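# Slide the paper roll onto the wooden holder's post

## Task

Place the paper roll over the wooden holder's post so that it sits down on the holder's base, then release it so no gripper touches the roll.

## Robot and tools

Robot: two arms, left_arm and right_arm, each ending in a parallel gripper. The fingers point along the gripper's +z axis and separate along its y axis. end_effector_position is the spot between the finger pads, roughly 1 cm short of the fingertips. A camera cable resting on an object counts as that arm touching it.

Frame: a single scene frame. The origin is at table height, halfway between the nominal bases of the two arms. +z is up, +x points out across the table, and left_arm is on the +y side. Camera image sides do not match arm names. Reported positions and orientations can be a few cm off, worse at long reach. Friction and weight can leave a gripper resting 1 cm or more from its command in free air, so an offset alone does not mean contact.

Row format, used by every motion command: one flat list of 16 numbers covering both arms, even when only one arm moves. The order is left_arm x, y, z, qw, qx, qy, qz, opening, then the same eight for right_arm. x, y, z are an absolute target in metres for that gripper's end_effector_position. qw..qz is an absolute target orientation, w first. Both are in the scene frame. Opening runs from -1 (closed) to +1 (fully open, 0.094 m). To hold an arm still, resend the exact pose from the last result before it was meant to stay, plus the opening it should keep. To hold orientation, repeat the same quaternion every time rather than copying the drifting reported one. Each control step, the commanded orientation is clipped to within 40 degrees of the measured one.

execute_actions(actions, cameras):
- actions=[] looks at the current state; pictures are included.
- [{"rows": [...], "steps": n}] drives up to 15 steps of 1/30 s each (default 15). Each row covers one step, and the last row repeats. Each target must be within 0.6 m of that arm's last reported position along every gripper axis, or the whole call is rejected and nothing moves. An action must have at least 5 steps. Its result is read 5 steps before the action ends.
- [{"steps": n}] with no rows waits up to 300 steps counted from the previous result.
- cameras: names, ["all"], or []. Pictures come only for the empty list or when requested.

move(target, speed, blend, blocking, cameras): moves each gripper in a straight line to absolute poses. target is one 16-number row or a list of up to 15 rows, all sharing at most 10 s. The 0.6 m limit does not apply. speed is in m/s, from 0.002 to 2.9, default 0.25; rotation is capped at twice that in rad/s. Give one value, or one per target. blend is a corner-rounding radius in metres, default 0. With blocking=false you get a result after about 0.5 s while the move keeps running. Paths ignore obstacles and the other arm. Grippers lag behind and overshoot more at speed or with a nearly straight arm. Faster contact hits harder, and a target set deeper past the contact presses harder. Route around an arm's own base; passing near it can flip the shoulder posture. Opening changes on later targets are applied once everything is at rest at that target. The result adds a "move:" line: done (within 10 mm and 2 degrees), off_target, moving, held, or fault, plus limits such as paced (pose clipped) or held (steps withheld). Neither done nor off_target tells you whether anything is being touched.



Results list each arm's pose, Hand target, Joint positions (the last value is the finger opening in m), joint velocities ("within noise" means effectively still), JOINT TORQUES (offset and noisy, wrapping at ±28 N m on joints 1 to 3), and grip_measured on the opening scale. grip_measured reads up to about 2.7 mm too wide when empty. On a held part it can read narrower than the part, so it gives no sign of first contact. The grip pushes hard once the command is roughly 0.05 below the reading at contact (0.11 for round parts like the roll). Close slowly. To release, command an opening well above grip_measured.

The simulation keeps running while you think. Joint limits in rad: waist -2.618 to 3.054, shoulder 0 to 3.142, elbow 0 to 3.142 (straight at 2.901), wrist pitch ±1.571, wrist yaw ±1.571, wrist roll ±2.094.

Avoid: dropping the roll or knocking anything off the table; releasing the roll while it is still moving; slams, hard hits or hard pushes; gripper-to-gripper contact, or closing a gripper on the other arm's fingers (the clearance check does not guard grippers); holding loads or stretched poses for long, or pushing against unreachable poses. These heat the motors: MOTOR HOT appears at 75 °C, and at 90 °C the arm folds up and stays idle. Any arm stop is bad.

Each tool is called after ">>>" by a JSON object that holds its "name" and its "arguments", one argument or row to a line.

## Session

>>> {"name": "execute_actions", "arguments": {
  "actions": [],
  "cameras": ["all"]
}}

Scene clock: 0.00 s of 4400.00 s.
left_arm: end_effector_position=(+0.3990, +0.2155, +0.3339) grip_measured=+1.000 end_effector_quat_wxyz=(+0.613, -0.149, +0.751, -0.193) | right_arm: end_effector_position=(+0.2363, -0.1520, +0.2376) grip_measured=+1.000 end_effector_quat_wxyz=(+0.503, -0.064, +0.821, +0.263)
Joint positions: left_arm=[-0.192 0.968 0.891 -0.096 -0.063 -0.512 0.094] | right_arm=[0.621 0.795 0.631 -0.201 0.071 0.431 0.094]
Joint velocities: within noise
Joint torques (N m): no reading
Motor temperatures (°C): left_arm=[23 24 21 24 22 21 23] | right_arm=[23 23 23 22 22 23 24]
Heat: left arm: 24 °C; right arm: 24 °C.
Hand target: left_arm +0.3971, +0.2160, +0.3393; +0.618, -0.147, +0.748, -0.193 | right_arm +0.2363, -0.1523, +0.2440; +0.509, -0.063, +0.816, +0.265

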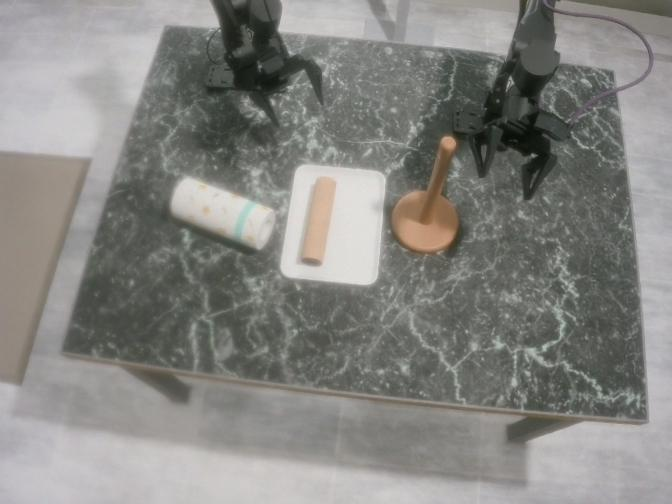

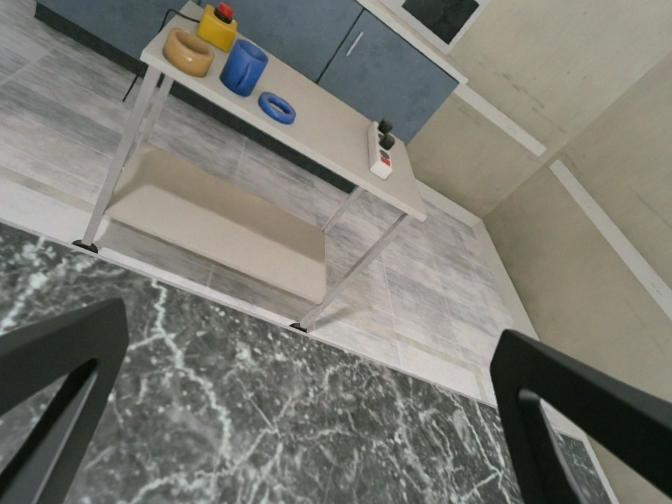

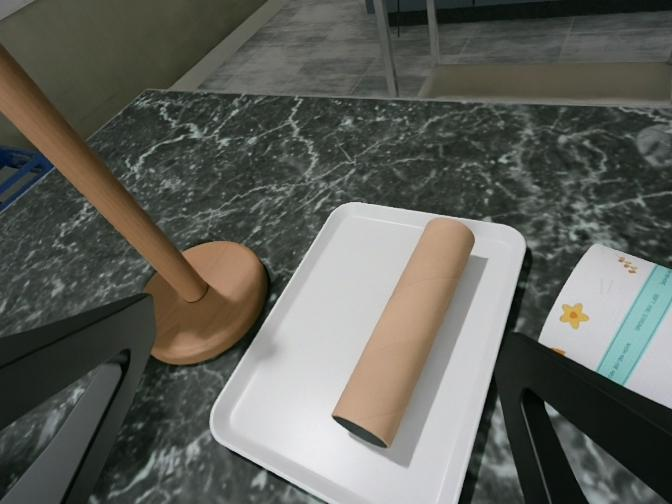

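>>> {"name": "zoom_image", "arguments": {
  "camera": "cam_high",
  "region": [140, 150, 300, 270]
}}

>>> {"name": "zoom_image", "arguments": {
  "camera": "cam_high",
  "region": [360, 120, 520, 260]
}}

Scaled by 3.150 from the camera's 672x504 image, which has a finer 960x720 frame.

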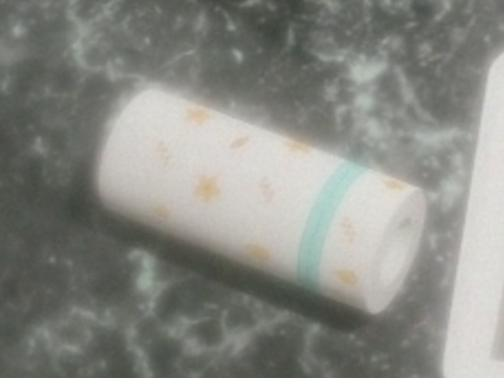

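Scaled by 3.150 from the camera's 672x504 image, which has a finer 960x720 frame.

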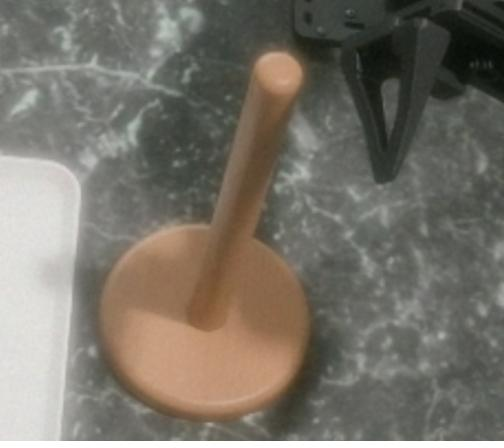

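>>> {"name": "move", "arguments": {
  "target": [0.25, 0.42, 0.25, 0.5558, -0.2027, 0.7937, 0.1419, 1.0, 0.1986, -0.0333, 0.40, 0.63, -0.321, 0.63, 0.321, 1.0],
  "speed": 0.4,
  "cameras": ["all"]
}}

Scene clock: 18.90 s of 4400.00 s.
left_arm: end_effector_position=(+0.2513, +0.4215, +0.2576) grip_measured=+1.000 end_effector_quat_wxyz=(+0.562, -0.206, +0.788, +0.144) | right_arm: end_effector_position=(+0.2013, -0.0366, +0.3823) grip_measured=+1.000 end_effector_quat_wxyz=(+0.620, -0.319, +0.646, +0.311)
Joint positions: left_arm=[0.815 0.548 0.647 -0.45 0.309 0.106 0.094] | right_arm=[0.882 0.999 0.962 0 -0.029 0.005 0.094]
Joint velocities: within noise
Joint torques (N m): left_arm=[0.55 0.05 6.27 2 0.12 0.11] | right_arm=[0.4 -2.17 11.26 2.03 -0.17 -0.04]
Motor temperatures (°C): left_arm=[23 24 22 29 22 21 23] | right_arm=[23 23 24 27 22 23 24]
Heat: left arm: 29 °C; right arm: 27 °C.
Hand target: left_arm +0.2501, +0.4201, +0.2501; +0.556, -0.203, +0.794, +0.142 | right_arm +0.1983, -0.0340, +0.3998; +0.630, -0.321, +0.630, +0.321
Off the commanded pose: left_arm 0.008 m, 1 deg | right_arm 0.018 m, 2 deg.
Kept back: nothing.
move: off_target (right_arm)
camera_calibration:
cam_left_wrist: T_world_to_cam=[[0.500089, -0.856548, 0.127419, 0.198523], [-0.590343, -0.444856, -0.673497, 0.534357], [0.633566, 0.261588, -0.728125, 0.0217771], [0, 0, 0, 1]] pos_world=[0.202377, 0.40206, 0.350449]
cam_right_wrist: T_world_to_cam=[[0.810328, -0.574689, 0.114455, -0.22876], [-0.215649, -0.474087, -0.853661, 0.376217], [0.544851, 0.667064, -0.508097, 0.212891], [0, 0, 0, 1]] pos_world=[0.150507, -0.0951186, 0.455514]

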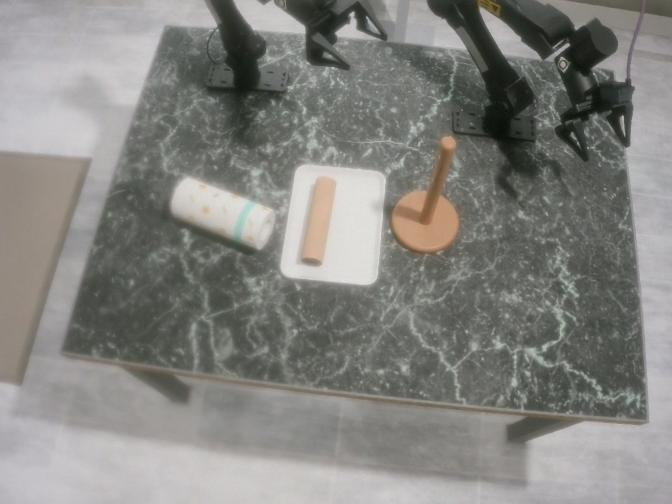

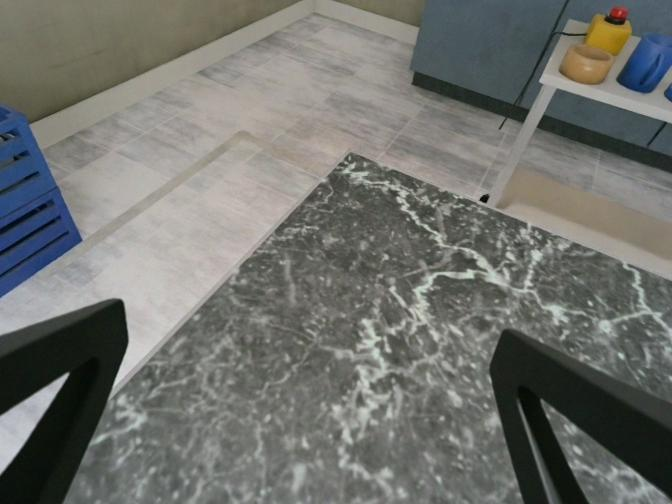

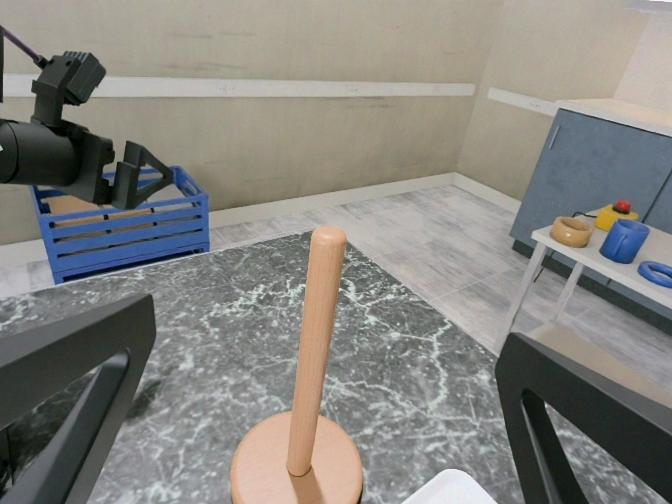

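>>> {"name": "zoom_image", "arguments": {
  "camera": "cam_right_wrist",
  "region": [220, 210, 430, 504]
}}

Scaled by 1.714 from the camera's 672x504 image, which has a finer 960x720 frame.

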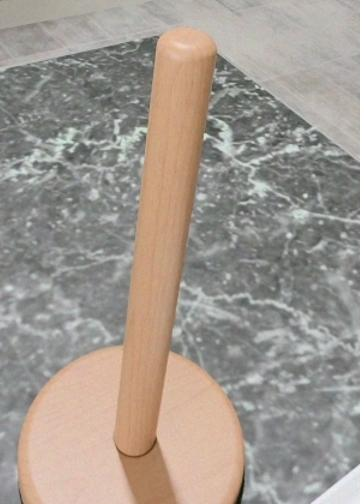

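>>> {"name": "move", "arguments": {
  "target": [0.2513, 0.4215, 0.2576, 0.562, -0.206, 0.788, 0.144, 1.0, 0.355, -0.300, 0.165, 0.0, -0.6011, 0.7992, 0.0, 1.0],
  "speed": 0.5,
  "cameras": ["all"]
}}

Scene clock: 23.33 s of 4400.00 s.
left_arm: end_effector_position=(+0.2516, +0.4211, +0.2577) grip_measured=+1.000 end_effector_quat_wxyz=(+0.562, -0.204, +0.788, +0.143) | right_arm: end_effector_position=(+0.3516, -0.2977, +0.1655) grip_measured=+1.000 end_effector_quat_wxyz=(+0.005, -0.600, +0.800, +0.000)
Joint positions: left_arm=[0.815 0.548 0.647 -0.45 0.312 0.108 0.094] | right_arm=[0.07 2.01 1.995 -1.548 -0.006 -1.203 0.094]
Joint velocities: within noise
Joint torques (N m): left_arm=[-0.1 0.62 7.5 2.12 0.03 -0.07] | right_arm=[-0.28 -9.72 9.18 0.05 0.07 -0.04]
Motor temperatures (°C): left_arm=[23 24 22 29 22 21 23] | right_arm=[23 24 24 27 22 23 24]
Heat: left arm: 29 °C; right arm: 27 °C.
Hand target: left_arm +0.2513, +0.4215, +0.2576; +0.562, -0.206, +0.788, +0.144 | right_arm +0.3549, -0.3001, +0.1649; +0.000, -0.601, +0.799, +0.000
Off the commanded pose: left_arm 0.000 m, 0 deg | right_arm 0.004 m, 1 deg.
Kept back: nothing.
move: done
camera_calibration:
cam_left_wrist: T_world_to_cam=[[0.497139, -0.858376, 0.12666, 0.199682], [-0.591937, -0.442254, -0.673811, 0.533688], [0.6344, 0.260003, -0.727967, 0.0221659], [0, 0, 0, 1]] pos_world=[0.202578, 0.401664, 0.350449]
cam_right_wrist: T_world_to_cam=[[0.986749, -0.161192, -0.0185186, -0.392707], [-0.133765, -0.872783, 0.469422, -0.26673], [-0.0918298, -0.460725, -0.882779, 0.145114], [0, 0, 0, 1]] pos_world=[0.36515, -0.229241, 0.246041]

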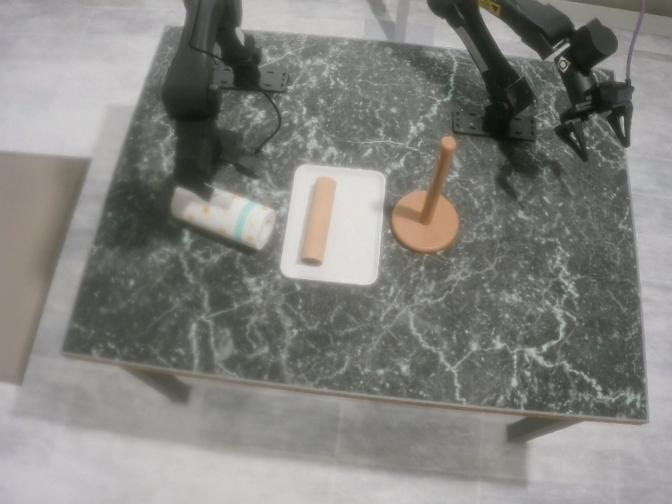

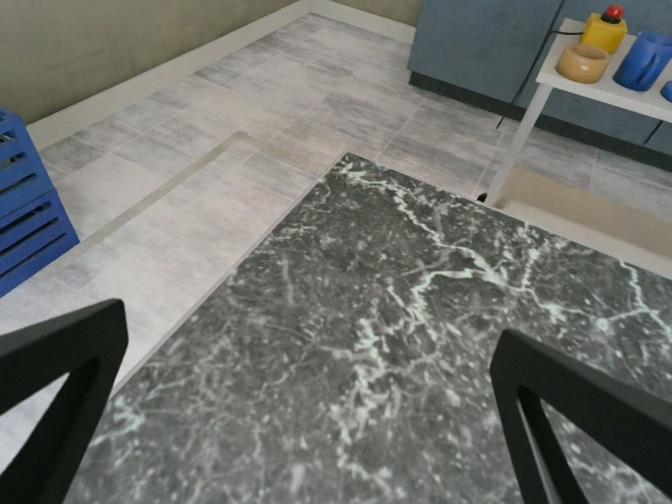

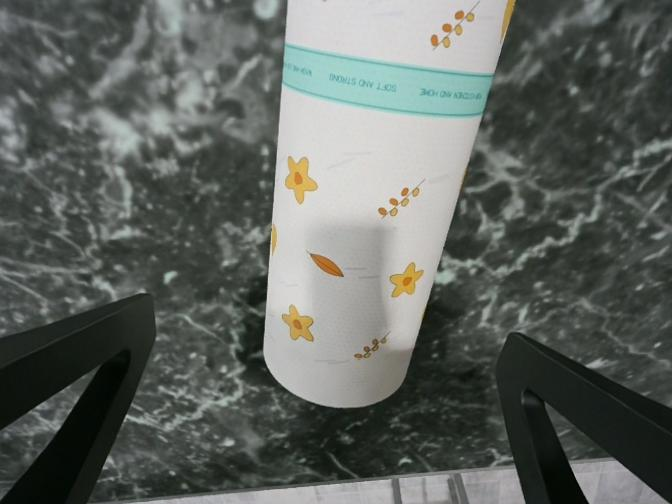

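>>> {"name": "zoom_image", "arguments": {
  "camera": "cam_right_wrist",
  "region": [230, 0, 530, 220]
}}

>>> {"name": "zoom_image", "arguments": {
  "camera": "cam_right_wrist",
  "region": [230, 200, 530, 420]
}}

Scaled by 1.680 from the camera's 672x504 image, which has a finer 960x720 frame.

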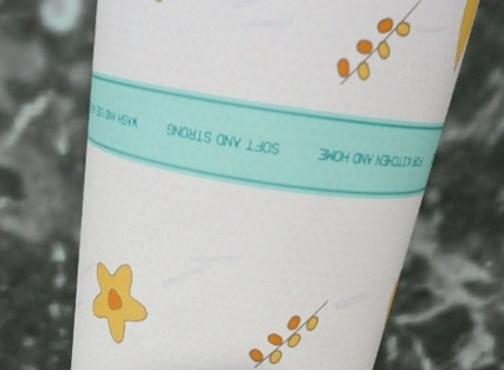

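Scaled by 1.680 from the camera's 672x504 image, which has a finer 960x720 frame.

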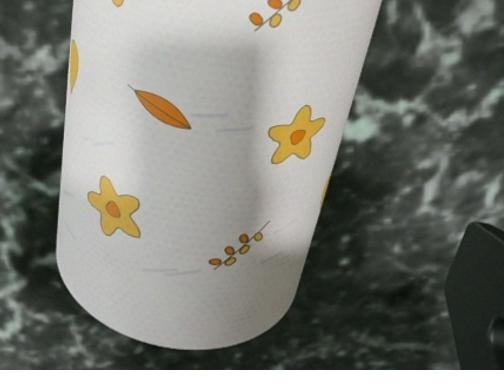

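>>> {"name": "zoom_image", "arguments": {
  "camera": "cam_high",
  "region": [160, 165, 290, 262]
}}

Scaled by 3.877 from the camera's 672x504 image, which has a finer 960x720 frame.

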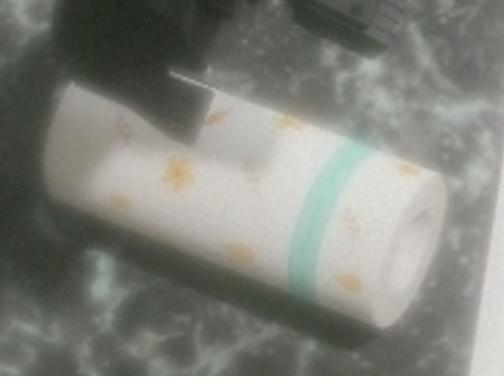

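>>> {"name": "move", "arguments": {
  "target": [0.2513, 0.4215, 0.2576, 0.562, -0.206, 0.788, 0.144, 1.0, 0.367, -0.295, 0.115, 0.0, -0.5948, 0.8039, 0.0, 1.0],
  "speed": 0.25,
  "cameras": ["cam_high", "cam_right_wrist"]
}}

Scene clock: 28.00 s of 4400.00 s.
left_arm: end_effector_position=(+0.2516, +0.4211, +0.2577) grip_measured=+1.000 end_effector_quat_wxyz=(+0.562, -0.204, +0.788, +0.143) | right_arm: end_effector_position=(+0.3675, -0.2967, +0.1268) grip_measured=+1.000 end_effector_quat_wxyz=(+0.012, -0.595, +0.804, -0.005)
Joint positions: left_arm=[0.815 0.548 0.647 -0.45 0.312 0.108 0.094] | right_arm=[0.07 2.035 1.876 -1.386 -0.005 -1.191 0.094]
Joint velocities: within noise
Joint torques (N m): left_arm=[0.02 0.65 7.54 2.1 0.04 -0.06] | right_arm=[0.46 -10.09 5.2 0.35 0.06 0.07]
Motor temperatures (°C): left_arm=[23 24 23 29 22 21 23] | right_arm=[23 24 24 26 22 23 24]
Heat: left arm: 29 °C; right arm: 26 °C.
Hand target: left_arm +0.2513, +0.4215, +0.2576; +0.562, -0.206, +0.788, +0.144 | right_arm +0.3667, -0.2951, +0.1151; +0.000, -0.595, +0.804, +0.000
Off the commanded pose: left_arm 0.000 m, 0 deg | right_arm 0.012 m, 2 deg.
Kept back: nothing.
move: off_target (right_arm)
camera_calibration:
cam_right_wrist: T_world_to_cam=[[0.984821, -0.17357, -0.00124077, -0.414116], [-0.152927, -0.87103, 0.466818, -0.237603], [-0.0821065, -0.459543, -0.884352, 0.109859], [0, 0, 0, 1]] pos_world=[0.380514, -0.228352, 0.207557]
Images, in order (width x height): cam_high 672x504, cam_right_wrist 672x504.

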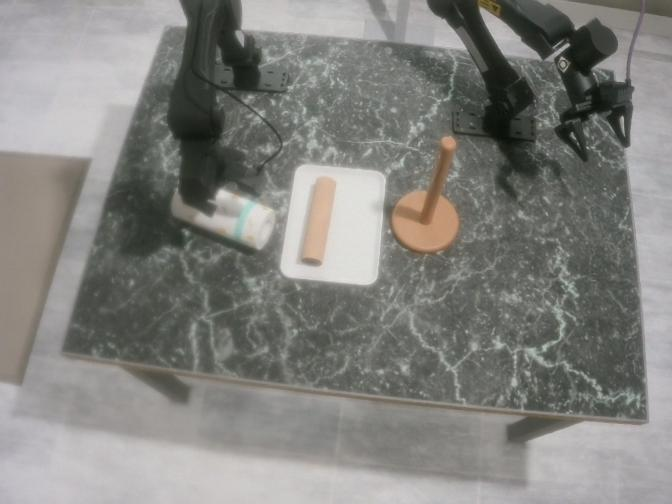

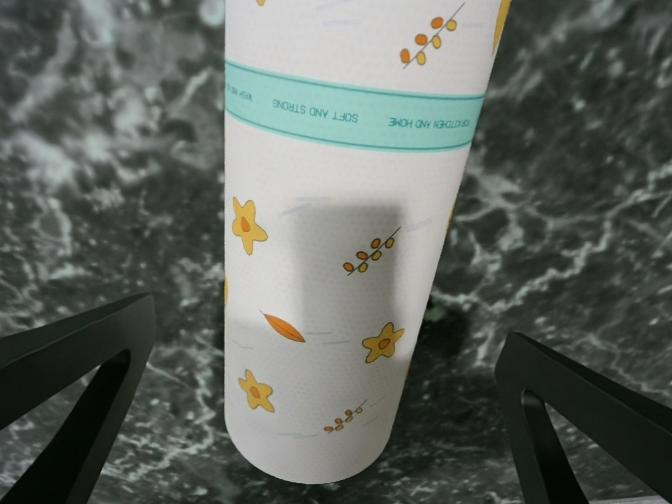

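>>> {"name": "zoom_image", "arguments": {
  "camera": "cam_right_wrist",
  "region": [200, 0, 540, 250]
}}

>>> {"name": "zoom_image", "arguments": {
  "camera": "cam_right_wrist",
  "region": [200, 250, 540, 500]
}}

Scaled by 1.482 from the camera's 672x504 image, which has a finer 960x720 frame.

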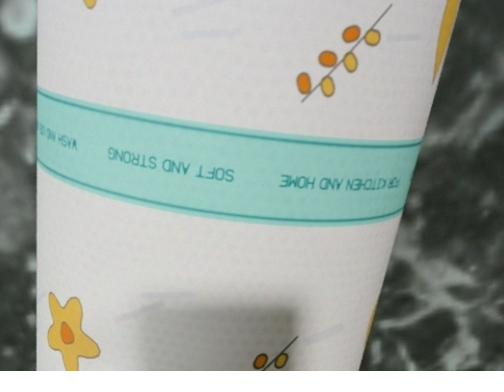

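Scaled by 1.482 from the camera's 672x504 image, which has a finer 960x720 frame.

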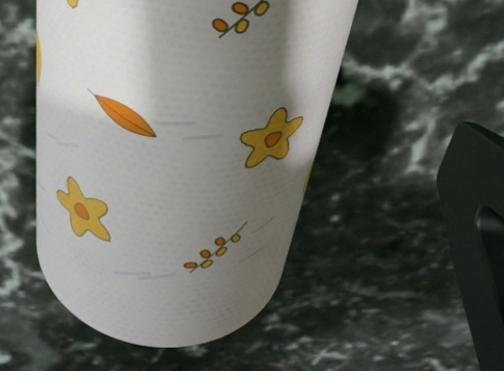

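>>> {"name": "move", "arguments": {
  "target": [0.2513, 0.4215, 0.2576, 0.562, -0.206, 0.788, 0.144, 1.0, 0.3675, -0.2945, 0.042, 0.0, -0.5948, 0.8039, 0.0, 1.0],
  "speed": 0.12,
  "cameras": ["cam_high", "cam_right_wrist"]
}}

Scene clock: 31.83 s of 4400.00 s.
left_arm: end_effector_position=(+0.2516, +0.4211, +0.2577) grip_measured=+1.000 end_effector_quat_wxyz=(+0.562, -0.204, +0.788, +0.143) | right_arm: end_effector_position=(+0.3706, -0.2967, +0.0545) grip_measured=+1.000 end_effector_quat_wxyz=(+0.013, -0.594, +0.804, -0.006)
Joint positions: left_arm=[0.815 0.548 0.647 -0.45 0.312 0.108 0.094] | right_arm=[0.07 2.063 1.63 -1.11 -0.003 -1.189 0.094]
Joint velocities: within noise
Joint torques (N m): left_arm=[-0.14 0.64 7.49 2.1 0.04 -0.04] | right_arm=[0.51 -10.25 5.2 0.36 0.05 0.09]
Motor temperatures (°C): left_arm=[23 24 23 29 22 21 23] | right_arm=[23 24 24 26 22 23 24]
Heat: left arm: 29 °C; right arm: 26 °C.
Hand target: left_arm +0.2513, +0.4215, +0.2576; +0.562, -0.206, +0.788, +0.144 | right_arm +0.3671, -0.2946, +0.0423; +0.000, -0.595, +0.804, +0.000
Off the commanded pose: left_arm 0.000 m, 0 deg | right_arm 0.013 m, 2 deg.
Kept back: nothing.
move: off_target (right_arm)
camera_calibration:
cam_right_wrist: T_world_to_cam=[[0.984549, -0.175111, 0.000568671, -0.417648], [-0.155036, -0.870158, 0.467749, -0.202511], [-0.0814131, -0.46061, -0.883861, 0.0455919], [0, 0, 0, 1]] pos_world=[0.38351, -0.228351, 0.135259]
Images, in order (width x height): cam_high 672x504, cam_right_wrist 672x504.

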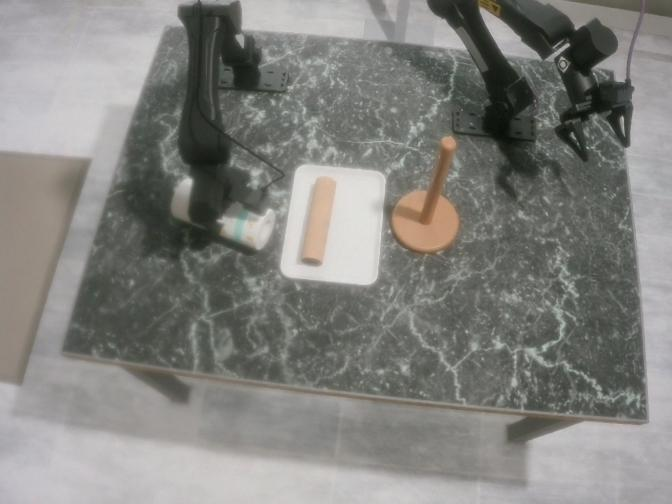

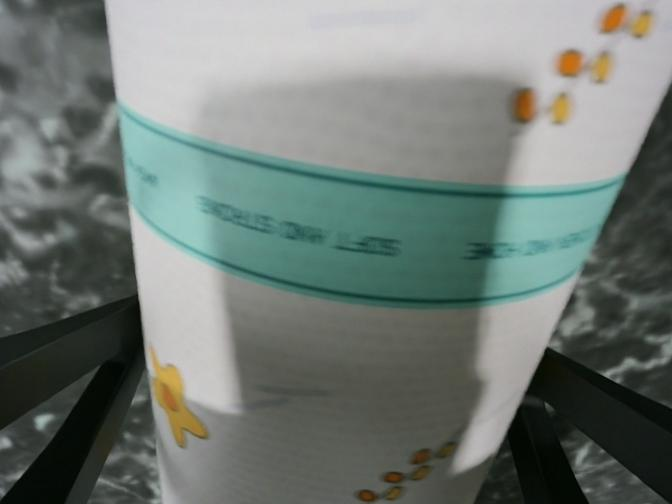

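>>> {"name": "execute_actions", "arguments": {
  "actions": [
    {"rows": [[0.2513,0.4215,0.2576,0.562,-0.206,0.788,0.144,1.0,0.3706,-0.2967,0.0545,0.013,-0.594,0.804,-0.006,0.97],[0.2513,0.4215,0.2576,0.562,-0.206,0.788,0.144,1.0,0.3706,-0.2967,0.0545,0.013,-0.594,0.804,-0.006,0.955],[0.2513,0.4215,0.2576,0.562,-0.206,0.788,0.144,1.0,0.3706,-0.2967,0.0545,0.013,-0.594,0.804,-0.006,0.94],[0.2513,0.4215,0.2576,0.562,-0.206,0.788,0.144,1.0,0.3706,-0.2967,0.0545,0.013,-0.594,0.804,-0.006,0.925],[0.2513,0.4215,0.2576,0.562,-0.206,0.788,0.144,1.0,0.3706,-0.2967,0.0545,0.013,-0.594,0.804,-0.006,0.91],[0.2513,0.4215,0.2576,0.562,-0.206,0.788,0.144,1.0,0.3706,-0.2967,0.0545,0.013,-0.594,0.804,-0.006,0.895],[0.2513,0.4215,0.2576,0.562,-0.206,0.788,0.144,1.0,0.3706,-0.2967,0.0545,0.013,-0.594,0.804,-0.006,0.88],[0.2513,0.4215,0.2576,0.562,-0.206,0.788,0.144,1.0,0.3706,-0.2967,0.0545,0.013,-0.594,0.804,-0.006,0.87],[0.2513,0.4215,0.2576,0.562,-0.206,0.788,0.144,1.0,0.3706,-0.2967,0.0545,0.013,-0.594,0.804,-0.006,0.86],[0.2513,0.4215,0.2576,0.562,-0.206,0.788,0.144,1.0,0.3706,-0.2967,0.0545,0.013,-0.594,0.804,-0.006,0.85],[0.2513,0.4215,0.2576,0.562,-0.206,0.788,0.144,1.0,0.3706,-0.2967,0.0545,0.013,-0.594,0.804,-0.006,0.84],[0.2513,0.4215,0.2576,0.562,-0.206,0.788,0.144,1.0,0.3706,-0.2967,0.0545,0.013,-0.594,0.804,-0.006,0.83],[0.2513,0.4215,0.2576,0.562,-0.206,0.788,0.144,1.0,0.3706,-0.2967,0.0545,0.013,-0.594,0.804,-0.006,0.82],[0.2513,0.4215,0.2576,0.562,-0.206,0.788,0.144,1.0,0.3706,-0.2967,0.0545,0.013,-0.594,0.804,-0.006,0.81],[0.2513,0.4215,0.2576,0.562,-0.206,0.788,0.144,1.0,0.3706,-0.2967,0.0545,0.013,-0.594,0.804,-0.006,0.80]], "steps": 15}
  ],
  "cameras": ["cam_right_wrist"]
}}

Scene clock: 33.27 s of 4400.00 s.
left_arm: end_effector_position=(+0.2516, +0.4211, +0.2577) grip_measured=+1.000 end_effector_quat_wxyz=(+0.562, -0.204, +0.788, +0.143) | right_arm: end_effector_position=(+0.3710, -0.2967, +0.0546) grip_measured=+0.859 end_effector_quat_wxyz=(+0.013, -0.594, +0.804, -0.006)
Joint positions: left_arm=[0.815 0.548 0.647 -0.45 0.312 0.108 0.094] | right_arm=[0.07 2.063 1.63 -1.108 -0.003 -1.189 0.087]
Joint velocities: left_arm=[within noise] | right_arm=[0.002 -0.002 0.012 -0.022 0.007 0.007 -0.012]
Joint torques (N m): left_arm=[-0.08 0.66 7.53 2.12 0.02 -0.04] | right_arm=[0.03 -12.45 6.22 0.26 -0.01 0.04]
Motor temperatures (°C): left_arm=[23 24 23 29 22 21 23] | right_arm=[23 24 24 26 22 23 24]
Heat: left arm: 29 °C; right arm: 26 °C.
Steps of this call (1-33: nothing new was sent; 34-43: this action's first 10). Readings (end_effector_position of left_arm | right_arm):
34: (+0.2516, +0.4211, +0.2577) | (+0.3710, -0.2967, +0.0546)
35: (+0.2516, +0.4211, +0.2577) | (+0.3710, -0.2967, +0.0546)
37: (+0.2516, +0.4211, +0.2577) | (+0.3710, -0.2967, +0.0546)
41: (+0.2516, +0.4211, +0.2577) | (+0.3710, -0.2967, +0.0546)
43: the state above
camera_calibration:
cam_right_wrist: T_world_to_cam=[[0.984544, -0.175123, 0.00242401, -0.418174], [-0.155945, -0.870255, 0.467266, -0.201987], [-0.0797195, -0.460422, -0.884113, 0.0450904], [0, 0, 0, 1]] pos_world=[0.383807, -0.228252, 0.13526]
Images, in order (width x height): cam_right_wrist 672x504.

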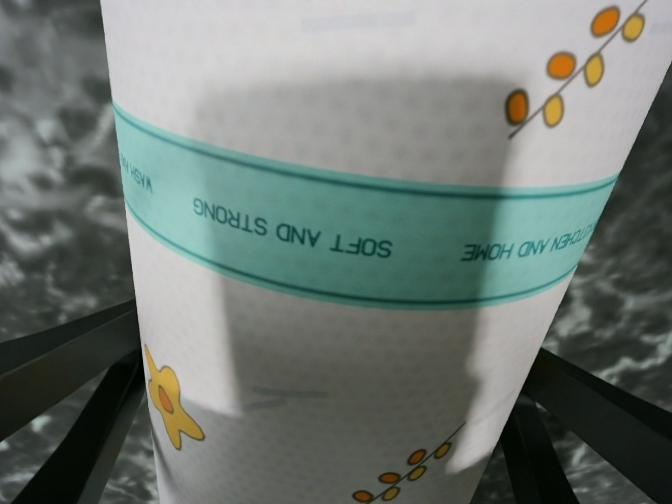

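>>> {"name": "execute_actions", "arguments": {
  "actions": [
    {"rows": [[0.2513,0.4215,0.2576,0.562,-0.206,0.788,0.144,1.0,0.3706,-0.2967,0.0545,0.013,-0.594,0.804,-0.006,0.79],[0.2513,0.4215,0.2576,0.562,-0.206,0.788,0.144,1.0,0.3706,-0.2967,0.0545,0.013,-0.594,0.804,-0.006,0.78],[0.2513,0.4215,0.2576,0.562,-0.206,0.788,0.144,1.0,0.3706,-0.2967,0.0545,0.013,-0.594,0.804,-0.006,0.77],[0.2513,0.4215,0.2576,0.562,-0.206,0.788,0.144,1.0,0.3706,-0.2967,0.0545,0.013,-0.594,0.804,-0.006,0.76],[0.2513,0.4215,0.2576,0.562,-0.206,0.788,0.144,1.0,0.3706,-0.2967,0.0545,0.013,-0.594,0.804,-0.006,0.75],[0.2513,0.4215,0.2576,0.562,-0.206,0.788,0.144,1.0,0.3706,-0.2967,0.0545,0.013,-0.594,0.804,-0.006,0.74],[0.2513,0.4215,0.2576,0.562,-0.206,0.788,0.144,1.0,0.3706,-0.2967,0.0545,0.013,-0.594,0.804,-0.006,0.73],[0.2513,0.4215,0.2576,0.562,-0.206,0.788,0.144,1.0,0.3706,-0.2967,0.0545,0.013,-0.594,0.804,-0.006,0.72],[0.2513,0.4215,0.2576,0.562,-0.206,0.788,0.144,1.0,0.3706,-0.2967,0.0545,0.013,-0.594,0.804,-0.006,0.71],[0.2513,0.4215,0.2576,0.562,-0.206,0.788,0.144,1.0,0.3706,-0.2967,0.0545,0.013,-0.594,0.804,-0.006,0.70]], "steps": 15}
  ],
  "cameras": ["cam_right_wrist"]
}}

Scene clock: 34.13 s of 4400.00 s.
left_arm: end_effector_position=(+0.2516, +0.4211, +0.2577) grip_measured=+1.000 end_effector_quat_wxyz=(+0.562, -0.204, +0.788, +0.143) | right_arm: end_effector_position=(+0.3710, -0.2967, +0.0546) grip_measured=+0.746 end_effector_quat_wxyz=(+0.013, -0.594, +0.804, -0.006)
Joint positions: left_arm=[0.815 0.548 0.647 -0.45 0.312 0.108 0.094] | right_arm=[0.07 2.063 1.63 -1.108 -0.003 -1.189 0.082]
Joint velocities: left_arm=[within noise] | right_arm=[0.012 -0.002 -0.002 -0.037 0.037 -0.037 -0.008]
Joint torques (N m): left_arm=[-0.05 0.65 7.5 2.11 0.02 -0.07] | right_arm=[0.01 -12.4 6.22 0.28 -0.02 0.03]
Motor temperatures (°C): left_arm=[23 24 23 29 22 21 23] | right_arm=[23 25 24 25 22 23 24]
Heat: left arm: 29 °C; right arm: 25 °C.
Off your previous action's commanded pose at its last step (step 5 of this call): left_arm 0.000 m, 0 deg | right_arm 0.000 m, 0 deg.
Steps of this call (1-5: your previous action's last 5; 6-16: nothing new was sent; 17-26: this action's first 10). Readings (end_effector_position of left_arm | right_arm):
17: (+0.2516, +0.4211, +0.2577) | (+0.3710, -0.2967, +0.0546)
18: (+0.2516, +0.4211, +0.2577) | (+0.3710, -0.2967, +0.0546)
20: (+0.2516, +0.4211, +0.2577) | (+0.3710, -0.2967, +0.0546)
24: (+0.2516, +0.4211, +0.2577) | (+0.3710, -0.2967, +0.0546)
26: the state above
camera_calibration:
cam_right_wrist: T_world_to_cam=[[0.984544, -0.175123, 0.00242401, -0.418174], [-0.155945, -0.870255, 0.467266, -0.201987], [-0.0797195, -0.460422, -0.884113, 0.0450904], [0, 0, 0, 1]] pos_world=[0.383807, -0.228252, 0.13526]
Images, in order (width x height): cam_right_wrist 672x504.

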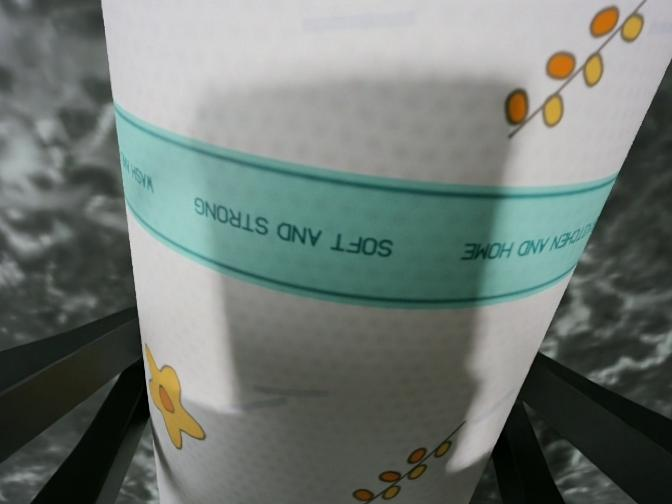

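>>> {"name": "execute_actions", "arguments": {
  "actions": [
    {"rows": [[0.2513,0.4215,0.2576,0.562,-0.206,0.788,0.144,1.0,0.3706,-0.2967,0.0545,0.013,-0.594,0.804,-0.006,0.69],[0.2513,0.4215,0.2576,0.562,-0.206,0.788,0.144,1.0,0.3706,-0.2967,0.0545,0.013,-0.594,0.804,-0.006,0.68],[0.2513,0.4215,0.2576,0.562,-0.206,0.788,0.144,1.0,0.3706,-0.2967,0.0545,0.013,-0.594,0.804,-0.006,0.67],[0.2513,0.4215,0.2576,0.562,-0.206,0.788,0.144,1.0,0.3706,-0.2967,0.0545,0.013,-0.594,0.804,-0.006,0.66],[0.2513,0.4215,0.2576,0.562,-0.206,0.788,0.144,1.0,0.3706,-0.2967,0.0545,0.013,-0.594,0.804,-0.006,0.65],[0.2513,0.4215,0.2576,0.562,-0.206,0.788,0.144,1.0,0.3706,-0.2967,0.0545,0.013,-0.594,0.804,-0.006,0.64]], "steps": 15}
  ],
  "cameras": ["cam_right_wrist"]
}}

Scene clock: 34.93 s of 4400.00 s.
left_arm: end_effector_position=(+0.2516, +0.4211, +0.2577) grip_measured=+1.000 end_effector_quat_wxyz=(+0.562, -0.204, +0.788, +0.143) | right_arm: end_effector_position=(+0.3710, -0.2967, +0.0546) grip_measured=+0.695 end_effector_quat_wxyz=(+0.013, -0.594, +0.804, -0.006)
Joint positions: left_arm=[0.815 0.548 0.647 -0.45 0.312 0.108 0.094] | right_arm=[0.07 2.063 1.63 -1.108 -0.003 -1.189 0.08]
Joint velocities: within noise
Joint torques (N m): left_arm=[-0.01 0.69 7.58 2.11 0.02 -0.06] | right_arm=[-0.05 -12.44 6.24 0.27 -0.01 0.02]
Motor temperatures (°C): left_arm=[23 24 23 29 22 21 23] | right_arm=[23 25 24 25 22 23 24]
Heat: left arm: 29 °C; right arm: 25 °C.
Off your previous action's commanded pose at its last step (step 5 of this call): left_arm 0.000 m, 0 deg | right_arm 0.000 m, 0 deg.
Steps of this call (1-5: your previous action's last 5; 6-14: nothing new was sent; 15-24: this action's first 10). Readings (end_effector_position of left_arm | right_arm):
15: (+0.2516, +0.4211, +0.2577) | (+0.3710, -0.2967, +0.0546)
16: (+0.2516, +0.4211, +0.2577) | (+0.3710, -0.2967, +0.0546)
18: (+0.2516, +0.4211, +0.2577) | (+0.3710, -0.2967, +0.0546)
22: (+0.2516, +0.4211, +0.2577) | (+0.3710, -0.2967, +0.0546)
24: the state above
camera_calibration:
cam_right_wrist: T_world_to_cam=[[0.984544, -0.175123, 0.00242401, -0.418174], [-0.155945, -0.870255, 0.467266, -0.201987], [-0.0797195, -0.460422, -0.884113, 0.0450904], [0, 0, 0, 1]] pos_world=[0.383807, -0.228252, 0.13526]
Images, in order (width x height): cam_right_wrist 672x504.

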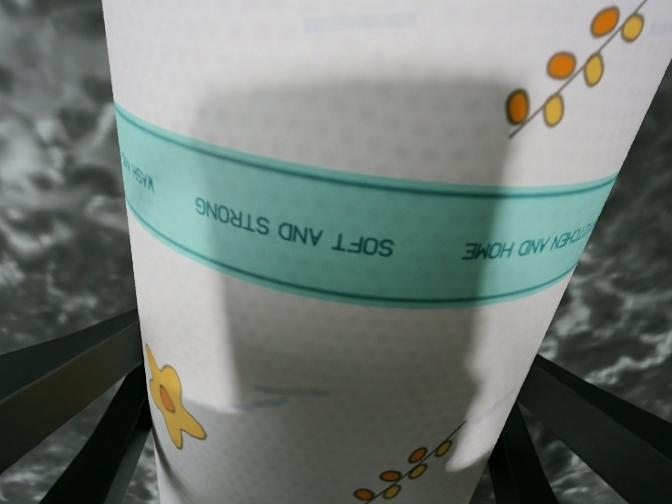

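>>> {"name": "execute_actions", "arguments": {
  "actions": [
    {"rows": [[0.2513,0.4215,0.2576,0.562,-0.206,0.788,0.144,1.0,0.3706,-0.2967,0.0545,0.013,-0.594,0.804,-0.006,0.63],[0.2513,0.4215,0.2576,0.562,-0.206,0.788,0.144,1.0,0.3706,-0.2967,0.0545,0.013,-0.594,0.804,-0.006,0.61],[0.2513,0.4215,0.2576,0.562,-0.206,0.788,0.144,1.0,0.3706,-0.2967,0.0545,0.013,-0.594,0.804,-0.006,0.59],[0.2513,0.4215,0.2576,0.562,-0.206,0.788,0.144,1.0,0.3706,-0.2967,0.0545,0.013,-0.594,0.804,-0.006,0.57],[0.2513,0.4215,0.2576,0.562,-0.206,0.788,0.144,1.0,0.3706,-0.2967,0.0545,0.013,-0.594,0.804,-0.006,0.55]], "steps": 15}
  ],
  "cameras": ["cam_right_wrist"]
}}

Scene clock: 35.57 s of 4400.00 s.
left_arm: end_effector_position=(+0.2516, +0.4211, +0.2577) grip_measured=+1.000 end_effector_quat_wxyz=(+0.562, -0.204, +0.788, +0.143) | right_arm: end_effector_position=(+0.3710, -0.2967, +0.0546) grip_measured=+0.691 end_effector_quat_wxyz=(+0.013, -0.594, +0.804, -0.006)
Joint positions: left_arm=[0.815 0.548 0.647 -0.45 0.312 0.108 0.094] | right_arm=[0.07 2.063 1.63 -1.108 -0.003 -1.189 0.079]
Joint velocities: within noise
Joint torques (N m): left_arm=[-0.03 0.66 7.53 2.1 0.04 -0.06] | right_arm=[0.01 -12.4 6.24 0.26 -0.01 0.03]
Motor temperatures (°C): left_arm=[23 24 23 29 22 21 23] | right_arm=[23 25 24 25 22 23 24]
Heat: left arm: 29 °C; right arm: 25 °C.
Off your previous action's commanded pose at its last step (step 5 of this call): left_arm 0.000 m, 0 deg | right_arm 0.000 m, 0 deg.
Steps of this call (1-5: your previous action's last 5; 6-9: nothing new was sent; 10-19: this action's first 10). Readings (end_effector_position of left_arm | right_arm):
10: (+0.2516, +0.4211, +0.2577) | (+0.3710, -0.2967, +0.0546)
11: (+0.2516, +0.4211, +0.2577) | (+0.3710, -0.2967, +0.0546)
13: (+0.2516, +0.4211, +0.2577) | (+0.3710, -0.2967, +0.0546)
17: (+0.2516, +0.4211, +0.2577) | (+0.3710, -0.2967, +0.0546)
19: the state above
camera_calibration:
cam_right_wrist: T_world_to_cam=[[0.984544, -0.175123, 0.00242401, -0.418174], [-0.155945, -0.870255, 0.467266, -0.201987], [-0.0797195, -0.460422, -0.884113, 0.0450904], [0, 0, 0, 1]] pos_world=[0.383807, -0.228252, 0.13526]
Images, in order (width x height): cam_right_wrist 672x504.

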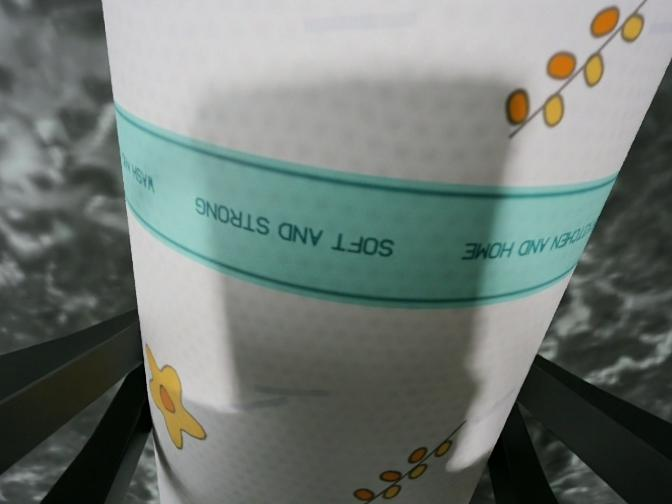

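>>> {"name": "zoom_image", "arguments": {
  "camera": "cam_right_wrist",
  "region": [60, 0, 360, 300]
}}

>>> {"name": "zoom_image", "arguments": {
  "camera": "cam_right_wrist",
  "region": [400, 0, 672, 300]
}}

>>> {"name": "zoom_image", "arguments": {
  "camera": "cam_right_wrist",
  "region": [60, 284, 280, 504]
}}

>>> {"name": "zoom_image", "arguments": {
  "camera": "cam_right_wrist",
  "region": [400, 284, 620, 504]
}}

Scaled by 1.680 from the camera's 672x504 image, which has a finer 960x720 frame.

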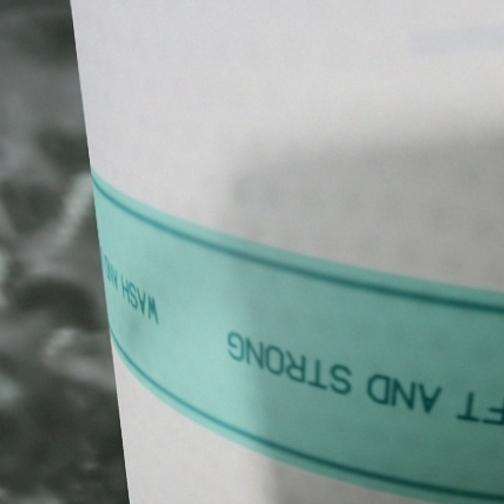

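Scaled by 1.680 from the camera's 672x504 image, which has a finer 960x720 frame.

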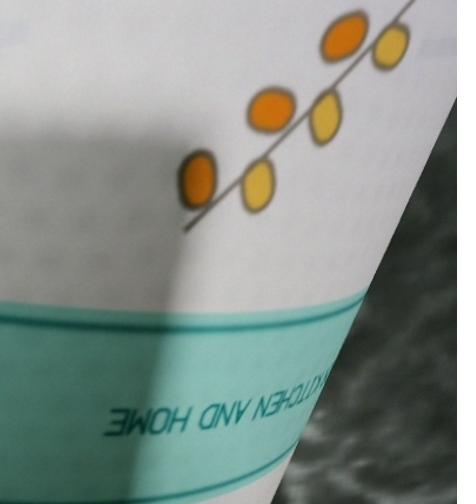

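Scaled by 2.291 from the camera's 672x504 image, which has a finer 960x720 frame.

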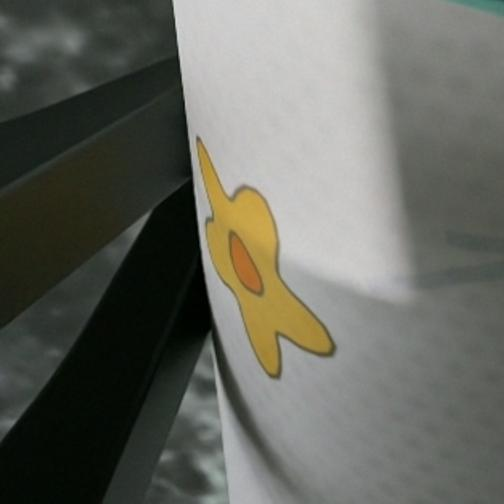

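Scaled by 2.291 from the camera's 672x504 image, which has a finer 960x720 frame.

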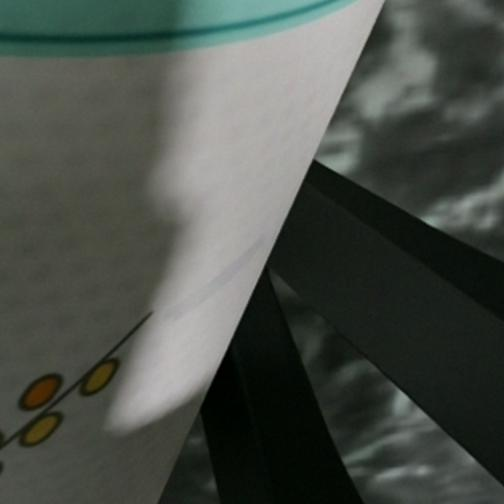

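>>> {"name": "move", "arguments": {
  "target": [0.2513, 0.4215, 0.2576, 0.562, -0.206, 0.788, 0.144, 1.0, 0.3705, -0.2955, 0.145, 0.0, -0.5948, 0.8039, 0.0, 0.55],
  "speed": 0.2,
  "cameras": ["cam_high", "cam_right_wrist"]
}}

Scene clock: 41.00 s of 4400.00 s.
left_arm: end_effector_position=(+0.2516, +0.4211, +0.2577) grip_measured=+1.000 end_effector_quat_wxyz=(+0.562, -0.204, +0.788, +0.143) | right_arm: end_effector_position=(+0.3678, -0.2970, +0.1474) grip_measured=+0.689 end_effector_quat_wxyz=(+0.006, -0.594, +0.804, -0.002)
Joint positions: left_arm=[0.815 0.548 0.647 -0.45 0.312 0.108 0.094] | right_arm=[0.07 2.063 2 -1.495 -0.003 -1.189 0.079]
Joint velocities: within noise
Joint torques (N m): left_arm=[0.02 0.61 7.53 2.11 0.02 -0.06] | right_arm=[0.34 -9.99 9.18 0.07 0.04 0.06]
Motor temperatures (°C): left_arm=[23 24 23 29 22 21 23] | right_arm=[23 25 24 25 22 23 25]
Heat: left arm: 29 °C; right arm: 25 °C.
Hand target: left_arm +0.2513, +0.4215, +0.2576; +0.562, -0.206, +0.788, +0.144 | right_arm +0.3704, -0.2956, +0.1450; +0.000, -0.595, +0.804, +0.000
Off your previous action's commanded pose at its last step (step 5 of this call): left_arm 0.000 m, 0 deg | right_arm 0.000 m, 0 deg.
Off the commanded pose: left_arm 0.000 m, 0 deg | right_arm 0.004 m, 1 deg.
Kept back: nothing.
move: done
camera_calibration:
cam_right_wrist: T_world_to_cam=[[0.98446, -0.175128, -0.0129573, -0.412961], [-0.14847, -0.869465, 0.471155, -0.24924], [-0.0937782, -0.46191, -0.881955, 0.131147], [0, 0, 0, 1]] pos_world=[0.381838, -0.228448, 0.227746]
Images, in order (width x height): cam_high 672x504, cam_right_wrist 672x504.

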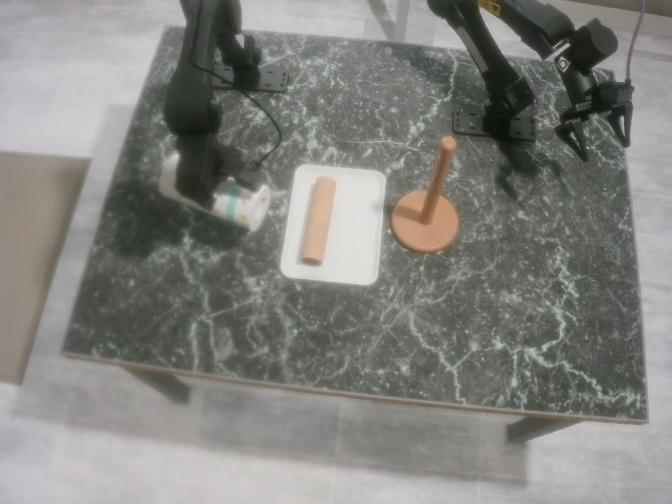

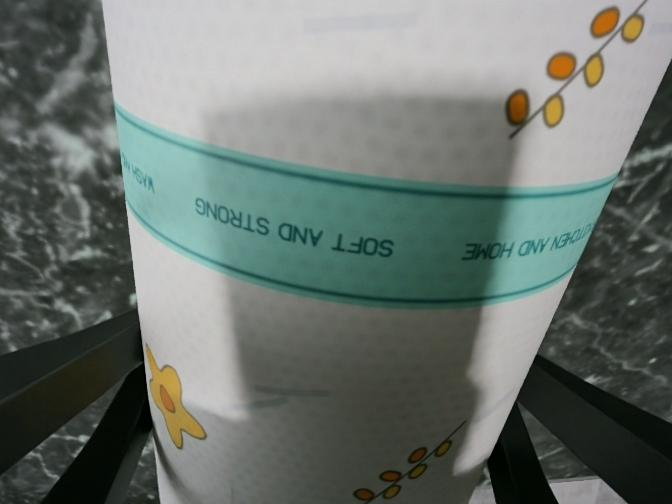

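>>> {"name": "zoom_image", "arguments": {
  "camera": "cam_high",
  "region": [140, 140, 300, 260]
}}

Scaled by 3.150 from the camera's 672x504 image, which has a finer 960x720 frame.

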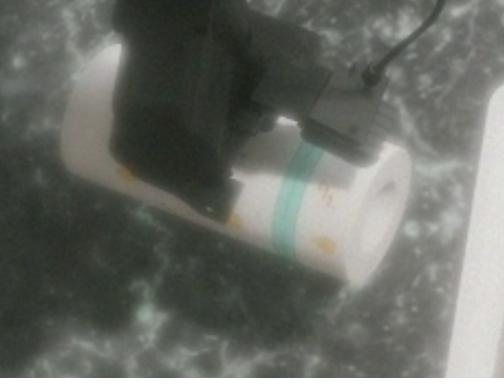

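>>> {"name": "move", "arguments": {
  "target": [
    [0.2513, 0.4215, 0.2576, 0.562, -0.206, 0.788, 0.144, 1.0, 0.335, -0.10, 0.385, 0.3958, -0.4568, 0.7603, 0.2378, 0.55],
    [0.2513, 0.4215, 0.2576, 0.562, -0.206, 0.788, 0.144, 1.0, 0.311, 0.115, 0.49, 0.6395, -0.3181, 0.6176, 0.3294, 0.55]
  ],
  "speed": [0.35, 0.28],
  "blend": [0.05, 0],
  "cameras": ["cam_high", "cam_right_wrist"]
}}

Scene clock: 47.33 s of 4400.00 s.
left_arm: end_effector_position=(+0.2516, +0.4211, +0.2577) grip_measured=+1.000 end_effector_quat_wxyz=(+0.562, -0.204, +0.788, +0.143) | right_arm: end_effector_position=(+0.3077, +0.1141, +0.4730) grip_measured=+0.689 end_effector_quat_wxyz=(+0.622, -0.332, +0.631, +0.324)
Joint positions: left_arm=[0.815 0.548 0.647 -0.45 0.312 0.108 0.094] | right_arm=[0.893 1.79 1.96 -0.186 -0.057 -0.005 0.079]
Joint velocities: within noise
Joint torques (N m): left_arm=[0.03 0.69 7.54 2.1 0.04 -0.04] | right_arm=[-0.02 -9.43 10.78 2.25 0.12 0.09]
Motor temperatures (°C): left_arm=[23 24 23 30 22 21 23] | right_arm=[23 25 24 25 22 23 25]
Heat: left arm: 30 °C; right arm: 25 °C.
Hand target: left_arm +0.2513, +0.4215, +0.2576; +0.562, -0.206, +0.788, +0.144 | right_arm +0.3102, +0.1141, +0.4895; +0.639, -0.318, +0.618, +0.330
Off the commanded pose: left_arm 0.000 m, 0 deg | right_arm 0.017 m, 3 deg.
Kept back: nothing.
move: off_target (right_arm)
camera_calibration:
cam_right_wrist: T_world_to_cam=[[0.829917, -0.543522, 0.125781, -0.253666], [-0.178858, -0.472779, -0.862838, 0.540837], [0.528438, 0.693588, -0.48958, 0.0937993], [0, 0, 0, 1]] pos_world=[0.257687, 0.0527653, 0.544484]
Images, in order (width x height): cam_high 672x504, cam_right_wrist 672x504.

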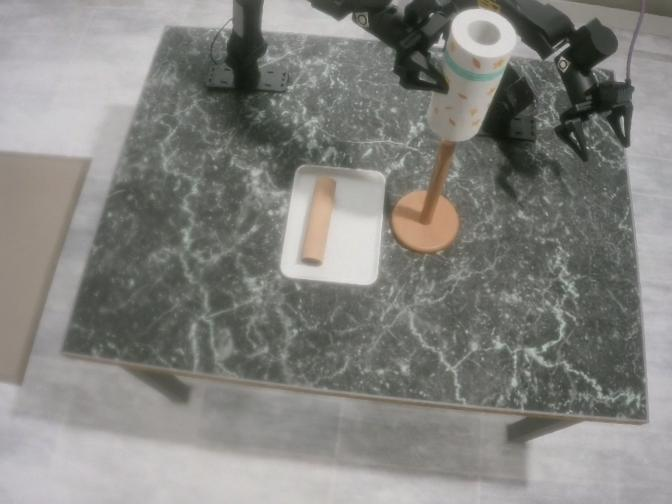

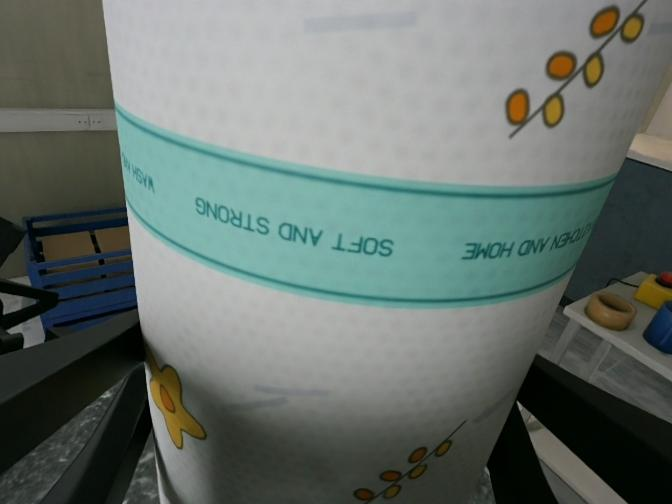

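>>> {"name": "zoom_image", "arguments": {
  "camera": "cam_high",
  "region": [400, 0, 540, 150]
}}

>>> {"name": "zoom_image", "arguments": {
  "camera": "cam_high",
  "region": [380, 110, 500, 260]
}}

Scaled by 3.360 from the camera's 672x504 image, which has a finer 960x720 frame.

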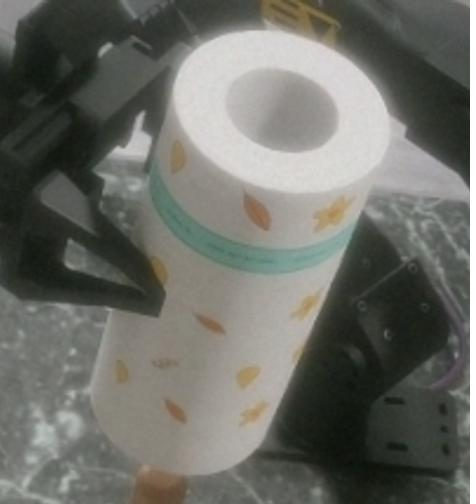

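Scaled by 3.360 from the camera's 672x504 image, which has a finer 960x720 frame.

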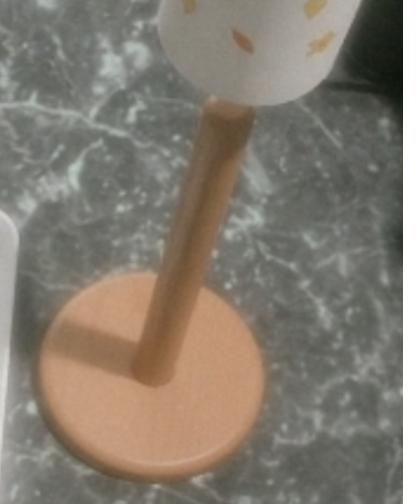

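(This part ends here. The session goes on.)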